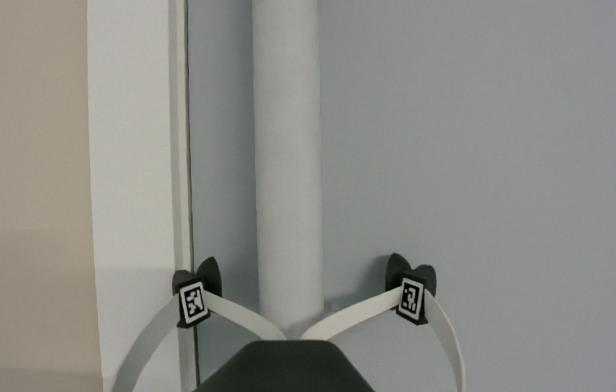

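Emit:
move:
  r2: {"joints":{"gripper_m":-0.03}}
  blocking: false

Emit:
wait:
  seconds: 1.5

Emit:
wait:
  seconds: 0.6

Emit:
move:
  r2: {"base":{"translate_m":-0.28,"strafe_m":-0.06},"joints":{"wrist_yaw_rad":0.35},"speeds":{"wrist_yaw_rad":0.12},"contact_limits":{"translate_m":0.7},"pace":"slow"}
  blocking: false

Emit:
wait:
  seconds: 4
  cameras: ["r2_head_camera","r2_wrist_camera"]

Scene clock: 148.87 s.
earlier move: r2 done
move: r2 moving
r1: as last shown
r1.lidar_m: 0.97 0.99 1.15 2.31 2.35 2.07 1.87 1.94 2.43 2.39 1.49 1.05
r1.motor_effort: lift_m=+23(23) arm_m=+4(4) wheel_0=-2(2) wheel_1=-1(2) wheel_2=+0(1)
r1.servo_current: wrist_yaw_rad=39(59) wrist_pitch_rad=39(46) wrist_roll_rad=39(59) gripper_m=39(46)
r1.wrist_depth_mm: - - - - - - - / 809 831 809 - - - - / - 809 809 - - - - / - - - - - - - / - - - - - - - / - 190 196 - 189 - - / - 144 - 141 - - -
r2.base_odometry: x=-3.590 y=-1.448 heading=-2.863
r2.turned_by_wheels: +0.000
r2.turned_by_imu: +0.000
r2.base_tilt: forward=-0.7 right=+0.0
r2.lidar_m: 0.58 0.72 1.03 1.88 1.99 2.82 1.71 1.71 2.97 2.33 0.96 0.70
r2.base_status: not commanded
r2.joint_positions: lift_m=+0.940 arm_m=+0.205 wrist_yaw_rad=+0.000 wrist_pitch_rad=+0.001 wrist_roll_rad=+0.000 gripper_m=+0.083
r2.joint_status: gripper_m moving; the others done
r2.measured_speeds: translate_m=+0.000 strafe_m=+0.000 rotate_rad=+0.000 lift_m=+0.000 arm_m=+0.000 wrist_yaw_rad=-0.005 wrist_pitch_rad=+0.000 wrist_roll_rad=+0.000
r2.motor_effort: lift_m=+21(21) arm_m=+8(9) wheel_0=-4(4) wheel_1=+5(5) wheel_2=+0(0)
r2.servo_current: wrist_yaw_rad=59(72) wrist_pitch_rad=39(46) wrist_roll_rad=52(59) gripper_m=91(117)
r2.contact_limits: arm_m 0.1
r2.hand_pose: x=+0.6641 y=-0.0873 z=+1.1176 quat_wxyz=(+1.000, +0.000, +0.001, +0.000) (m; r2's base frame)
r2.wrist_depth_mm: 253 236 246 169 239 236 233 / 253 237 248 166 240 237 235 / 256 239 248 170 242 239 236 / 257 242 251 171 244 240 237 / 259 241 251 171 245 242 238 / 260 245 195 169 200 242 240 / 263 245 255 - 247 244 242
pictures: none

Scene clock: 150.37 s.
earlier move: r2 done
r1.base_odometry: x=-0.958 y=+1.222 heading=-2.503
r1.turned_by_wheels: +0.000
r1.turned_by_imu: +0.000
r1.base_tilt: forward=-1.6 right=+1.3
r1.lidar_m: 0.96 0.97 1.16 2.30 2.34 2.05 1.88 1.89 2.44 2.37 1.48 1.04
r1.base_status: not commanded
r1.joint_positions: lift_m=+0.640 arm_m=+0.000 wrist_yaw_rad=+0.003 wrist_pitch_rad=+0.002 wrist_roll_rad=+1.568 gripper_m=+0.100
r1.joint_status: not commanded
r1.measured_speeds: all 0
r1.motor_effort: lift_m=+23(23) arm_m=+4(4) wheel_0=-1(2) wheel_1=-2(2) wheel_2=-1(1)
r1.servo_current: wrist_yaw_rad=65(72) wrist_pitch_rad=46(52) wrist_roll_rad=72(72) gripper_m=33(52)
r1.hand_pose: x=+0.4595 y=-0.0867 z=+0.8172 quat_wxyz=(+0.708, +0.706, +0.002, +0.000) (m; r1's base frame)
r1.wrist_depth_mm: - - - - - - - / 820 809 820 - - - - / - 820 809 - - - - / - - - - - - - / - - - - - - - / - 190 196 - 189 - - / - 144 - 141 - - -
r2.base_odometry: x=-3.590 y=-1.448 heading=-2.863
r2.turned_by_wheels: +0.000
r2.turned_by_imu: +0.000
r2.base_tilt: forward=-0.6 right=+0.0
r2.lidar_m: 0.63 0.72 0.99 1.88 1.99 2.82 1.72 1.72 2.96 2.35 0.95 0.71
r2.base_status: not commanded
r2.joint_positions: lift_m=+0.940 arm_m=+0.205 wrist_yaw_rad=+0.002 wrist_pitch_rad=+0.001 wrist_roll_rad=+0.000 gripper_m=-0.028
r2.joint_status: all done
r2.measured_speeds: all 0
r2.motor_effort: lift_m=+21(21) arm_m=+5(9) wheel_0=-3(4) wheel_1=+5(5) wheel_2=+0(0)
r2.servo_current: wrist_yaw_rad=46(72) wrist_pitch_rad=39(52) wrist_roll_rad=39(59) gripper_m=124(189)
r2.contact_limits: arm_m 0.1
r2.hand_pose: x=+0.6644 y=-0.0869 z=+1.1176 quat_wxyz=(+1.000, +0.000, +0.001, +0.001) (m; r2's base frame)
r2.wrist_depth_mm: 255 236 245 161 236 231 227 / 255 236 245 163 237 232 229 / 257 238 248 163 237 234 230 / 259 241 249 168 240 235 232 / 260 240 250 166 242 236 233 / 263 243 186 167 181 237 235 / 264 246 253 - 243 - 236
wait: 1.50 s; at rest by 1.47 s
pictures: none

Scene clock: 150.97 s.
r1.base_odometry: x=-0.958 y=+1.222 heading=-2.503
r1.turned_by_wheels: +0.000
r1.turned_by_imu: +0.000
r1.base_tilt: forward=-1.6 right=+1.2
r1.lidar_m: 0.96 0.98 1.14 2.31 2.36 2.03 1.89 1.92 2.39 2.38 1.46 1.04
r1.base_status: not commanded
r1.joint_positions: lift_m=+0.640 arm_m=+0.000 wrist_yaw_rad=+0.003 wrist_pitch_rad=+0.002 wrist_roll_rad=+1.568 gripper_m=+0.100
r1.joint_status: not commanded
r1.measured_speeds: all 0
r1.motor_effort: lift_m=+23(23) arm_m=+4(4) wheel_0=-1(2) wheel_1=-2(2) wheel_2=+0(1)
r1.servo_current: wrist_yaw_rad=33(72) wrist_pitch_rad=46(52) wrist_roll_rad=46(72) gripper_m=46(52)
r1.hand_pose: x=+0.4595 y=-0.0867 z=+0.8172 quat_wxyz=(+0.708, +0.706, +0.002, +0.000) (m; r1's base frame)
r1.wrist_depth_mm: - - - - - - - / 809 798 809 - - - - / - 820 798 - - - - / - - - - - - - / - - - - - - - / - 189 195 - 189 - - / - 144 - 141 - - -
r2.base_odometry: x=-3.590 y=-1.448 heading=-2.863
r2.turned_by_wheels: +0.000
r2.turned_by_imu: +0.000
r2.base_tilt: forward=-0.6 right=+0.1
r2.lidar_m: 0.61 0.69 1.04 1.88 1.97 2.80 1.70 1.72 2.96 2.38 0.95 0.70
r2.base_status: not commanded
r2.joint_positions: lift_m=+0.940 arm_m=+0.205 wrist_yaw_rad=+0.002 wrist_pitch_rad=+0.001 wrist_roll_rad=+0.000 gripper_m=-0.028
r2.joint_status: all done
r2.measured_speeds: all 0
r2.motor_effort: lift_m=+21(21) arm_m=+4(9) wheel_0=-3(4) wheel_1=+4(5) wheel_2=+0(0)
r2.servo_current: wrist_yaw_rad=52(72) wrist_pitch_rad=46(52) wrist_roll_rad=39(59) gripper_m=124(189)
r2.contact_limits: arm_m 0.1
r2.hand_pose: x=+0.6644 y=-0.0869 z=+1.1176 quat_wxyz=(+1.000, +0.000, +0.001, +0.001) (m; r2's base frame)
r2.wrist_depth_mm: 254 236 246 161 236 231 228 / 256 236 245 162 236 233 229 / 257 238 247 163 238 233 231 / 259 240 248 167 241 235 232 / 260 241 250 165 242 237 233 / 263 243 185 167 180 238 235 / 265 245 254 - 244 - 236
wait: 0.60 s; at rest by 0.27 s
pictures: none

Scene clock: 151.47 s.
move: r2 moving
r1: as last shown
r1.base_tilt: forward=-1.6 right=+1.3
r1.lidar_m: 0.96 0.96 1.13 2.31 2.36 2.06 1.89 1.92 2.47 2.40 1.47 1.04
r1.motor_effort: lift_m=+23(23) arm_m=+4(4) wheel_0=-1(1) wheel_1=-2(2) wheel_2=+0(1)
r1.servo_current: wrist_yaw_rad=72(72) wrist_pitch_rad=46(52) wrist_roll_rad=39(46) gripper_m=39(46)
r1.wrist_depth_mm: - - - - - - - / 820 809 820 - - - - / - 798 820 - - - - / - - - - - - - / - - - - - - - / - 190 195 - 189 - - / - 144 - 141 - - -
r2.base_odometry: x=-3.580 y=-1.443 heading=-2.864
r2.turned_by_wheels: -0.001
r2.turned_by_imu: -0.010
r2.base_tilt: forward=-0.7 right=+0.1
r2.lidar_m: 0.61 0.74 1.04 1.88 1.99 2.76 1.72 1.71 2.94 2.51 0.99 0.70
r2.base_status: translate_m moving; strafe_m moving
r2.joint_positions: lift_m=+0.940 arm_m=+0.205 wrist_yaw_rad=+0.051 wrist_pitch_rad=+0.001 wrist_roll_rad=+0.000 gripper_m=-0.028
r2.joint_status: wrist_yaw_rad moving
r2.measured_speeds: translate_m=-0.049 strafe_m=-0.004 rotate_rad=-0.008 lift_m=+0.000 arm_m=+0.000 wrist_yaw_rad=+0.095 wrist_pitch_rad=+0.000 wrist_roll_rad=+0.000
r2.motor_effort: lift_m=+21(21) arm_m=-4(4) wheel_0=-10(13) wheel_1=-14(14) wheel_2=+16(17)
r2.servo_current: wrist_yaw_rad=20(72) wrist_pitch_rad=39(46) wrist_roll_rad=39(52) gripper_m=124(124)
r2.contact_limits: arm_m 0.1; translate_m 0.7
r2.hand_pose: x=+0.6684 y=-0.0725 z=+1.1176 quat_wxyz=(+1.000, +0.000, +0.001, +0.026) (m; r2's base frame)
r2.wrist_depth_mm: 267 245 246 163 235 230 225 / 267 247 248 163 237 230 226 / 270 248 250 165 237 232 228 / 272 250 251 165 239 233 229 / 273 252 252 167 242 235 230 / 274 253 185 167 180 236 232 / 278 270 256 - 241 235 233
pictures: none

Scene clock: 155.13 s.
earlier move: r2 done
r1.base_odometry: x=-0.958 y=+1.222 heading=-2.503
r1.turned_by_wheels: +0.000
r1.turned_by_imu: +0.000
r1.base_tilt: forward=-1.6 right=+1.3
r1.lidar_m: 1.07 1.00 1.12 2.29 2.35 2.05 1.88 1.92 2.45 2.36 1.49 1.05
r1.base_status: not commanded
r1.joint_positions: lift_m=+0.640 arm_m=+0.000 wrist_yaw_rad=+0.003 wrist_pitch_rad=+0.002 wrist_roll_rad=+1.568 gripper_m=+0.100
r1.joint_status: not commanded
r1.measured_speeds: all 0
r1.motor_effort: lift_m=+23(23) arm_m=+4(4) wheel_0=-1(2) wheel_1=-2(2) wheel_2=+0(1)
r1.servo_current: wrist_yaw_rad=52(72) wrist_pitch_rad=46(52) wrist_roll_rad=39(65) gripper_m=46(52)
r1.hand_pose: x=+0.4595 y=-0.0867 z=+0.8172 quat_wxyz=(+0.708, +0.706, +0.002, +0.000) (m; r1's base frame)
r1.wrist_depth_mm: - - - - - - - / - - - - - 1708 1160 / - 1078 1042 - - - 1060 / - - - - - - - / - - - - - - - / - 190 195 - 190 - - / - 144 - 141 - - -
r2.base_odometry: x=-3.338 y=-1.314 heading=-2.864
r2.turned_by_wheels: +0.000
r2.turned_by_imu: -0.181
r2.base_tilt: forward=-0.6 right=+0.1
r2.lidar_m: 0.63 0.91 1.14 1.86 1.89 2.34 - 1.50 3.16 2.87 1.59 0.85
r2.base_status: done
r2.joint_positions: lift_m=+0.940 arm_m=+0.205 wrist_yaw_rad=+0.338 wrist_pitch_rad=+0.001 wrist_roll_rad=+0.000 gripper_m=-0.028
r2.joint_status: all done
r2.measured_speeds: translate_m=+0.000 strafe_m=+0.000 rotate_rad=+0.000 lift_m=+0.000 arm_m=+0.000 wrist_yaw_rad=+0.001 wrist_pitch_rad=+0.000 wrist_roll_rad=+0.000
r2.motor_effort: lift_m=+21(22) arm_m=-4(5) wheel_0=-12(20) wheel_1=-10(17) wheel_2=+12(18)
r2.servo_current: wrist_yaw_rad=72(124) wrist_pitch_rad=39(46) wrist_roll_rad=39(59) gripper_m=111(124)
r2.contact_limits: arm_m 0.1; translate_m 0.7
r2.hand_pose: x=+0.6770 y=+0.0132 z=+1.1176 quat_wxyz=(+0.986, +0.000, +0.001, +0.168) (m; r2's base frame)
r2.wrist_depth_mm: - - 238 162 243 247 250 / - - 240 164 244 250 251 / - - 240 165 247 251 252 / - - 242 166 248 252 253 / - - 244 167 250 254 255 / - - 183 166 179 254 257 / - - 244 - 253 256 259
wait: 3.67 of 4 s (r2 has come to rest)
pictures: r2_head_camera, r2_wrist_camera
Images, in order (width x height): r2_head_camera 420x560, r2_wrist_camera 616x392.

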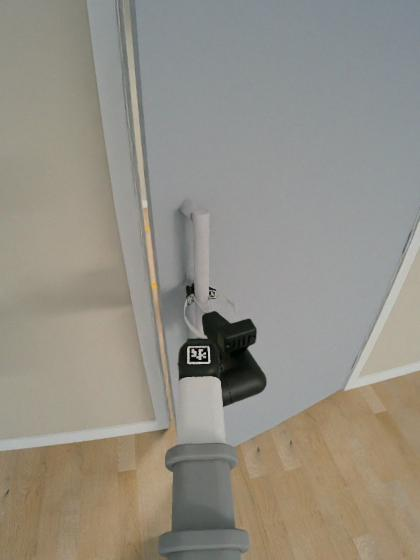

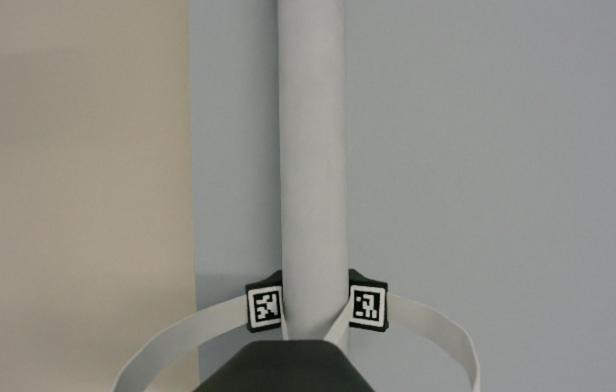

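Emit:
move:
  r2: {"base":{"translate_m":-0.27,"strafe_m":-0.14},"joints":{"wrist_yaw_rad":0.6},"speeds":{"wrist_yaw_rad":0.1},"contact_limits":{"translate_m":0.7},"pace":"slow"}
  blocking: false

Emit:
wait:
  seconds: 5

Emit:
move:
  r2: {"base":{"translate_m":-0.24,"strafe_m":-0.22},"joints":{"wrist_yaw_rad":0.8},"speeds":{"wrist_yaw_rad":0.1},"contact_limits":{"translate_m":0.7},"pace":"slow"}
  blocking: false

Emit:
wait:
  seconds: 5
  cameras: ["r2_head_camera","r2_wrist_camera","r1_head_camera"]

Scene clock: 162.87 s.
move: r2 moving
r1: as last shown
r1.base_tilt: forward=-1.5 right=+1.3
r1.lidar_m: 1.02 1.00 1.16 2.31 2.33 2.06 1.86 1.92 2.48 2.38 1.45 1.05
r1.motor_effort: lift_m=+23(23) arm_m=+4(4) wheel_0=-1(2) wheel_1=-1(2) wheel_2=+0(1)
r1.servo_current: wrist_yaw_rad=46(59) wrist_pitch_rad=39(46) wrist_roll_rad=39(65) gripper_m=39(46)
r1.wrist_depth_mm: - - - - - - - / - - - - - 1661 1160 / - 1060 1060 - - - 1078 / - - - - - - - / - - - - - - - / - 190 196 - 190 - - / - 144 - 141 - - -
r2.base_odometry: x=-3.328 y=-1.304 heading=-2.864
r2.turned_by_wheels: +0.000
r2.turned_by_imu: -0.041
r2.base_tilt: forward=-0.6 right=+0.1
r2.lidar_m: 0.62 0.91 1.13 1.87 1.86 2.27 - 1.49 3.26 2.87 1.70 0.83
r2.base_status: translate_m moving; strafe_m moving
r2.joint_positions: lift_m=+0.940 arm_m=+0.205 wrist_yaw_rad=+0.388 wrist_pitch_rad=+0.001 wrist_roll_rad=+0.000 gripper_m=-0.028
r2.joint_status: wrist_yaw_rad moving
r2.measured_speeds: translate_m=-0.048 strafe_m=-0.022 rotate_rad=-0.006 lift_m=+0.000 arm_m=+0.000 wrist_yaw_rad=+0.123 wrist_pitch_rad=+0.000 wrist_roll_rad=+0.000
r2.motor_effort: lift_m=+21(21) arm_m=-4(4) wheel_0=-9(16) wheel_1=-12(12) wheel_2=+20(20)
r2.servo_current: wrist_yaw_rad=65(85) wrist_pitch_rad=33(39) wrist_roll_rad=52(59) gripper_m=124(124)
r2.contact_limits: arm_m 0.1; translate_m 0.7
r2.hand_pose: x=+0.6760 y=+0.0282 z=+1.1176 quat_wxyz=(+0.981, +0.000, +0.001, +0.193) (m; r2's base frame)
r2.wrist_depth_mm: - - 238 163 244 246 248 / - - 239 163 245 248 251 / - - 240 166 247 250 252 / - - 243 165 246 252 254 / - - 244 167 249 252 255 / - - 183 167 179 254 256 / - - 246 - 252 254 257
pictures: none

Scene clock: 166.70 s.
earlier move: r2 done
r1.base_odometry: x=-0.958 y=+1.222 heading=-2.503
r1.turned_by_wheels: +0.000
r1.turned_by_imu: +0.000
r1.base_tilt: forward=-1.6 right=+1.3
r1.lidar_m: 1.16 0.97 1.17 2.32 2.35 2.06 1.87 1.93 2.43 2.40 1.50 1.03
r1.base_status: not commanded
r1.joint_positions: lift_m=+0.640 arm_m=+0.000 wrist_yaw_rad=+0.003 wrist_pitch_rad=+0.002 wrist_roll_rad=+1.568 gripper_m=+0.100
r1.joint_status: not commanded
r1.measured_speeds: all 0
r1.motor_effort: lift_m=+23(23) arm_m=+4(4) wheel_0=-1(2) wheel_1=-1(2) wheel_2=+0(1)
r1.servo_current: wrist_yaw_rad=65(72) wrist_pitch_rad=52(52) wrist_roll_rad=46(72) gripper_m=46(52)
r1.hand_pose: x=+0.4595 y=-0.0867 z=+0.8172 quat_wxyz=(+0.708, +0.706, +0.002, +0.000) (m; r1's base frame)
r1.wrist_depth_mm: - - - - - - - / - - - - - 1618 1160 / - - - - - 1661 1138 / - - 1281 - - - 1118 / - - - - - - 1138 / - 190 195 - 190 - - / - 144 - 141 - - -
r2.base_odometry: x=-3.118 y=-1.106 heading=-2.863
r2.turned_by_wheels: +0.001
r2.turned_by_imu: -0.357
r2.base_tilt: forward=-0.6 right=+0.1
r2.lidar_m: 0.61 0.63 1.12 1.51 1.81 1.87 2.52 1.40 1.32 3.09 2.92 1.66
r2.base_status: done
r2.joint_positions: lift_m=+0.940 arm_m=+0.205 wrist_yaw_rad=+0.597 wrist_pitch_rad=+0.001 wrist_roll_rad=+0.000 gripper_m=-0.028
r2.joint_status: all done
r2.measured_speeds: all 0
r2.motor_effort: lift_m=+21(22) arm_m=-5(5) wheel_0=-4(16) wheel_1=-7(17) wheel_2=+21(23)
r2.servo_current: wrist_yaw_rad=46(150) wrist_pitch_rad=39(46) wrist_roll_rad=39(65) gripper_m=124(124)
r2.contact_limits: arm_m 0.1; translate_m 0.7
r2.hand_pose: x=+0.6637 y=+0.0897 z=+1.1176 quat_wxyz=(+0.956, +0.000, +0.001, +0.294) (m; r2's base frame)
r2.wrist_depth_mm: - 205 221 163 286 338 389 / - 206 223 164 293 338 387 / - 206 223 165 294 338 389 / - 208 224 166 296 340 392 / - 208 226 167 294 342 394 / - 208 214 166 180 353 394 / - 119 223 - 307 332 -
wait: 3.83 of 5 s (r2 has come to rest)
pictures: none

Scene clock: 167.20 s.
move: r2 moving
r1: as last shown
r1.base_tilt: forward=-1.5 right=+1.3
r1.lidar_m: 1.16 1.00 1.15 2.31 2.33 2.06 1.86 1.92 2.46 2.39 1.49 1.03
r1.motor_effort: lift_m=+23(23) arm_m=+4(4) wheel_0=-1(2) wheel_1=-2(2) wheel_2=-1(1)
r1.servo_current: wrist_yaw_rad=46(59) wrist_pitch_rad=33(46) wrist_roll_rad=46(59) gripper_m=46(46)
r1.wrist_depth_mm: - - - - - - - / - - - - - 1661 1182 / - - - - - 1618 1182 / - - 1308 - - - 1118 / - - - - - - 1138 / - 190 195 - 189 - - / - 144 - 141 - - -
r2.base_odometry: x=-3.111 y=-1.094 heading=-2.861
r2.turned_by_wheels: +0.002
r2.turned_by_imu: -0.042
r2.base_tilt: forward=-0.5 right=+0.1
r2.lidar_m: 0.59 0.59 1.12 1.46 1.83 1.86 2.41 1.40 1.33 3.14 2.93 1.76
r2.base_status: translate_m moving; strafe_m moving
r2.joint_positions: lift_m=+0.940 arm_m=+0.205 wrist_yaw_rad=+0.641 wrist_pitch_rad=+0.001 wrist_roll_rad=+0.000 gripper_m=-0.028
r2.joint_status: wrist_yaw_rad moving
r2.measured_speeds: translate_m=-0.037 strafe_m=-0.037 rotate_rad=+0.007 lift_m=+0.000 arm_m=+0.000 wrist_yaw_rad=+0.114 wrist_pitch_rad=+0.000 wrist_roll_rad=+0.000
r2.motor_effort: lift_m=+21(21) arm_m=-5(6) wheel_0=+2(6) wheel_1=-10(13) wheel_2=+26(26)
r2.servo_current: wrist_yaw_rad=26(72) wrist_pitch_rad=46(46) wrist_roll_rad=39(52) gripper_m=124(124)
r2.contact_limits: arm_m 0.1; translate_m 0.7
r2.hand_pose: x=+0.6594 y=+0.1025 z=+1.1176 quat_wxyz=(+0.949, +0.000, +0.000, +0.315) (m; r2's base frame)
r2.wrist_depth_mm: - 205 223 164 283 334 382 / - 207 223 164 291 334 384 / - 208 224 166 293 336 387 / - 207 224 166 294 338 387 / - 208 225 167 296 340 389 / - 209 215 167 180 351 394 / - 119 224 - 306 329 -
pictures: none

Scene clock: 172.20 s.
earlier move: r2 moving
r1.base_odometry: x=-0.958 y=+1.222 heading=-2.503
r1.turned_by_wheels: +0.000
r1.turned_by_imu: +0.000
r1.base_tilt: forward=-1.6 right=+1.3
r1.lidar_m: 1.21 1.01 1.16 2.30 2.33 2.06 1.88 1.93 2.46 2.40 1.50 1.04
r1.base_status: not commanded
r1.joint_positions: lift_m=+0.640 arm_m=+0.000 wrist_yaw_rad=+0.003 wrist_pitch_rad=+0.002 wrist_roll_rad=+1.568 gripper_m=+0.100
r1.joint_status: not commanded
r1.measured_speeds: all 0
r1.motor_effort: lift_m=+23(23) arm_m=+4(4) wheel_0=-1(2) wheel_1=-1(2) wheel_2=+0(1)
r1.servo_current: wrist_yaw_rad=46(72) wrist_pitch_rad=39(52) wrist_roll_rad=46(72) gripper_m=33(52)
r1.hand_pose: x=+0.4595 y=-0.0867 z=+0.8172 quat_wxyz=(+0.708, +0.706, +0.002, +0.000) (m; r1's base frame)
r1.wrist_depth_mm: - - - - - - - / - - - - - 1708 1138 / - - - - - 1661 1182 / - - - - - 1499 1182 / - - - - - - 1118 / - 190 195 - 189 - 1078 / - 144 - 141 - - -
r2.base_odometry: x=-2.948 y=-0.828 heading=-2.862
r2.turned_by_wheels: -0.001
r2.turned_by_imu: -0.102
r2.base_tilt: forward=-0.6 right=+0.0
r2.lidar_m: 0.59 0.56 1.16 1.44 1.86 1.88 2.30 4.35 1.29 3.23 2.86 2.07
r2.base_status: translate_m moving; strafe_m moving
r2.joint_positions: lift_m=+0.940 arm_m=+0.205 wrist_yaw_rad=+0.799 wrist_pitch_rad=+0.001 wrist_roll_rad=+0.000 gripper_m=-0.029
r2.joint_status: all done
r2.measured_speeds: translate_m=+0.001 strafe_m=-0.003 rotate_rad=-0.005 lift_m=+0.000 arm_m=+0.000 wrist_yaw_rad=+0.004 wrist_pitch_rad=+0.000 wrist_roll_rad=+0.000
r2.motor_effort: lift_m=+19(22) arm_m=-8(8) wheel_0=+7(17) wheel_1=-4(33) wheel_2=+16(33)
r2.servo_current: wrist_yaw_rad=33(130) wrist_pitch_rad=39(52) wrist_roll_rad=52(59) gripper_m=111(124)
r2.contact_limits: arm_m 0.1; translate_m 0.7
r2.hand_pose: x=+0.6400 y=+0.1456 z=+1.1178 quat_wxyz=(+0.921, +0.000, +0.000, +0.389) (m; r2's base frame)
r2.wrist_depth_mm: - 204 223 162 294 351 - / - 205 224 165 294 351 - / - 203 224 167 298 355 - / - 206 224 165 297 355 - / - 204 225 168 298 357 - / - 207 185 168 180 370 - / - 123 223 - 317 364 -
wait: 5.00 s; no rest
pictures: r1_head_camera, r2_head_camera, r2_wrist_camera
Images, in order (width x height): r1_head_camera 420x560, r2_head_camera 420x560, r2_wrist_camera 616x392.

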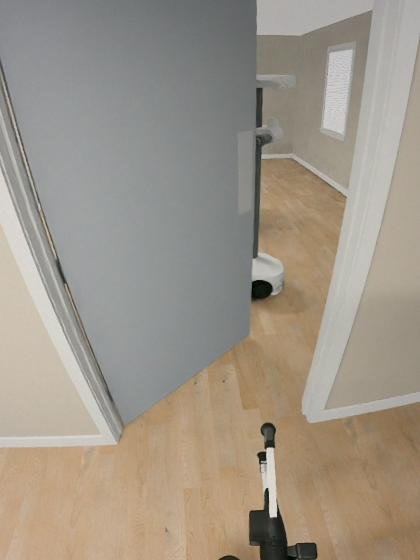

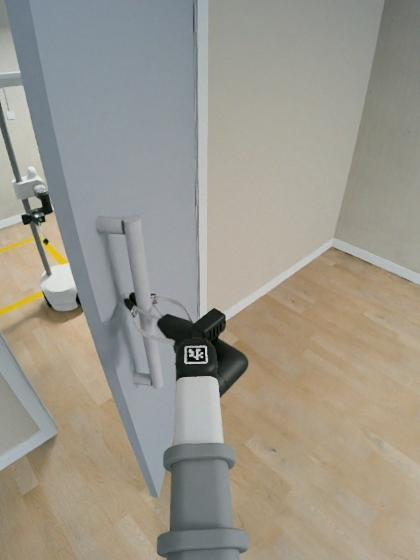

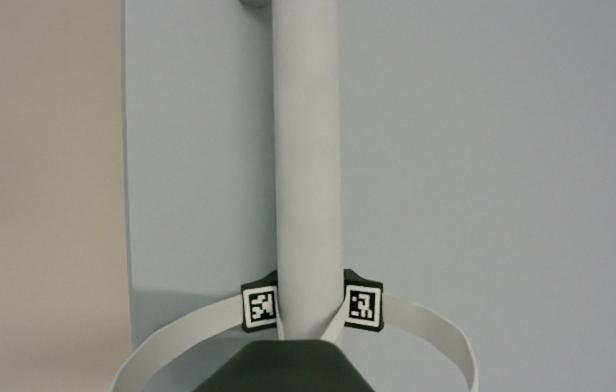

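Emit:
move:
  r2: {"base":{"translate_m":-0.1,"strafe_m":-0.3},"contact_limits":{"translate_m":0.7},"pace":"slow"}
  blocking: false

Emit:
wait:
  seconds: 5
  cameras: ["r2_head_camera","r2_wrist_camera","r1_head_camera"]

Scene clock: 182.83 s.
earlier move: r2 done
move: r2 moving
r1: as last shown
r1.lidar_m: 1.21 1.00 1.15 2.30 2.35 2.04 1.86 1.91 2.42 2.39 1.44 1.03
r1.motor_effort: lift_m=+23(23) arm_m=+4(4) wheel_0=-1(2) wheel_1=-2(2) wheel_2=-1(1)
r1.servo_current: wrist_yaw_rad=46(65) wrist_pitch_rad=39(46) wrist_roll_rad=39(59) gripper_m=39(46)
r1.wrist_depth_mm: - - - - - - - / - - - - - 1618 1160 / - - - - - 1708 1160 / - - - - - 1499 1182 / - - - - - - 1182 / - 190 195 - 189 - 1078 / - 144 - 141 - - -
r2.base_odometry: x=-2.948 y=-0.816 heading=-2.860
r2.turned_by_wheels: +0.001
r2.turned_by_imu: +0.012
r2.base_tilt: forward=-0.6 right=+0.0
r2.lidar_m: 0.60 0.55 1.16 1.43 1.87 1.89 2.33 4.64 1.26 3.20 2.87 2.07
r2.base_status: translate_m moving; strafe_m moving
r2.joint_positions: lift_m=+0.940 arm_m=+0.205 wrist_yaw_rad=+0.799 wrist_pitch_rad=+0.001 wrist_roll_rad=+0.000 gripper_m=-0.029
r2.joint_status: not commanded
r2.measured_speeds: translate_m=-0.019 strafe_m=-0.044 rotate_rad=-0.008 lift_m=+0.000 arm_m=+0.000 wrist_yaw_rad=+0.000 wrist_pitch_rad=+0.000 wrist_roll_rad=+0.000
r2.motor_effort: lift_m=+19(19) arm_m=-8(8) wheel_0=+12(14) wheel_1=-13(13) wheel_2=+24(26)
r2.servo_current: wrist_yaw_rad=52(59) wrist_pitch_rad=39(46) wrist_roll_rad=52(52) gripper_m=111(117)
r2.contact_limits: arm_m 0.1; translate_m 0.7
r2.hand_pose: x=+0.6399 y=+0.1457 z=+1.1178 quat_wxyz=(+0.921, +0.000, +0.000, +0.389) (m; r2's base frame)
r2.wrist_depth_mm: - 203 223 163 293 347 - / - 204 222 164 294 347 - / - 202 223 166 300 349 - / - 206 224 166 300 351 - / - 209 225 167 303 353 - / - 208 213 168 178 355 - / - 120 222 - 314 332 -
pictures: none

Scene clock: 186.80 s.
earlier move: r2 done
r1.base_odometry: x=-0.958 y=+1.222 heading=-2.503
r1.turned_by_wheels: +0.000
r1.turned_by_imu: +0.000
r1.base_tilt: forward=-1.6 right=+1.3
r1.lidar_m: 1.29 0.99 1.16 2.31 2.34 2.06 1.89 1.91 2.43 2.40 1.48 1.04
r1.base_status: not commanded
r1.joint_positions: lift_m=+0.640 arm_m=+0.000 wrist_yaw_rad=+0.003 wrist_pitch_rad=+0.002 wrist_roll_rad=+1.568 gripper_m=+0.100
r1.joint_status: not commanded
r1.measured_speeds: all 0
r1.motor_effort: lift_m=+23(23) arm_m=+4(4) wheel_0=-1(2) wheel_1=-2(2) wheel_2=+0(1)
r1.servo_current: wrist_yaw_rad=46(72) wrist_pitch_rad=39(52) wrist_roll_rad=52(72) gripper_m=39(46)
r1.hand_pose: x=+0.4595 y=-0.0867 z=+0.8172 quat_wxyz=(+0.708, +0.706, +0.002, +0.000) (m; r1's base frame)
r1.wrist_depth_mm: - - - - - - - / - - - - - 1661 1160 / - - - - - 1661 1160 / - - - - - 1661 1182 / - - - - - 1464 1182 / - 190 196 - 189 - 1138 / - 144 - 141 - - -
r2.base_odometry: x=-2.936 y=-0.513 heading=-2.860
r2.turned_by_wheels: +0.000
r2.turned_by_imu: +0.156
r2.base_tilt: forward=-0.6 right=+0.0
r2.lidar_m: 0.59 0.59 1.37 1.88 2.08 2.18 2.93 1.05 1.03 2.80 2.67 1.95
r2.base_status: done
r2.joint_positions: lift_m=+0.940 arm_m=+0.205 wrist_yaw_rad=+0.797 wrist_pitch_rad=+0.001 wrist_roll_rad=+0.000 gripper_m=-0.029
r2.joint_status: not commanded
r2.measured_speeds: all 0
r2.motor_effort: lift_m=+19(19) arm_m=-8(8) wheel_0=+3(18) wheel_1=-8(19) wheel_2=+22(30)
r2.servo_current: wrist_yaw_rad=52(59) wrist_pitch_rad=39(46) wrist_roll_rad=39(65) gripper_m=111(124)
r2.contact_limits: arm_m 0.1; translate_m 0.7
r2.hand_pose: x=+0.6403 y=+0.1451 z=+1.1178 quat_wxyz=(+0.922, +0.000, +0.000, +0.388) (m; r2's base frame)
r2.wrist_depth_mm: - 200 220 165 307 368 - / - 200 220 170 307 368 - / - 198 221 168 309 357 - / - 202 222 169 301 373 - / - 204 223 170 306 364 - / - 206 211 170 179 375 - / - - 215 - 324 343 -
wait: 3.97 of 5 s (r2 has come to rest)
pictures: r1_head_camera, r2_head_camera, r2_wrist_camera
Images, in order (width x height): r1_head_camera 420x560, r2_head_camera 420x560, r2_wrist_camera 616x392.

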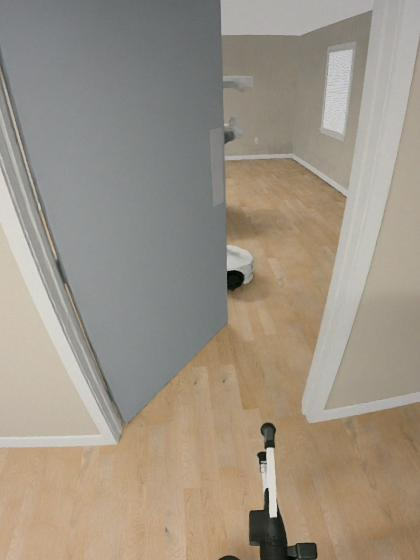

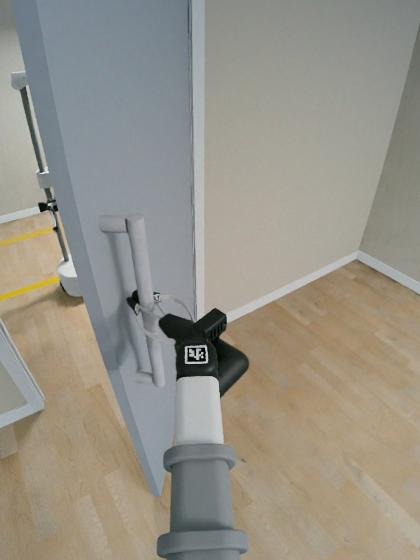

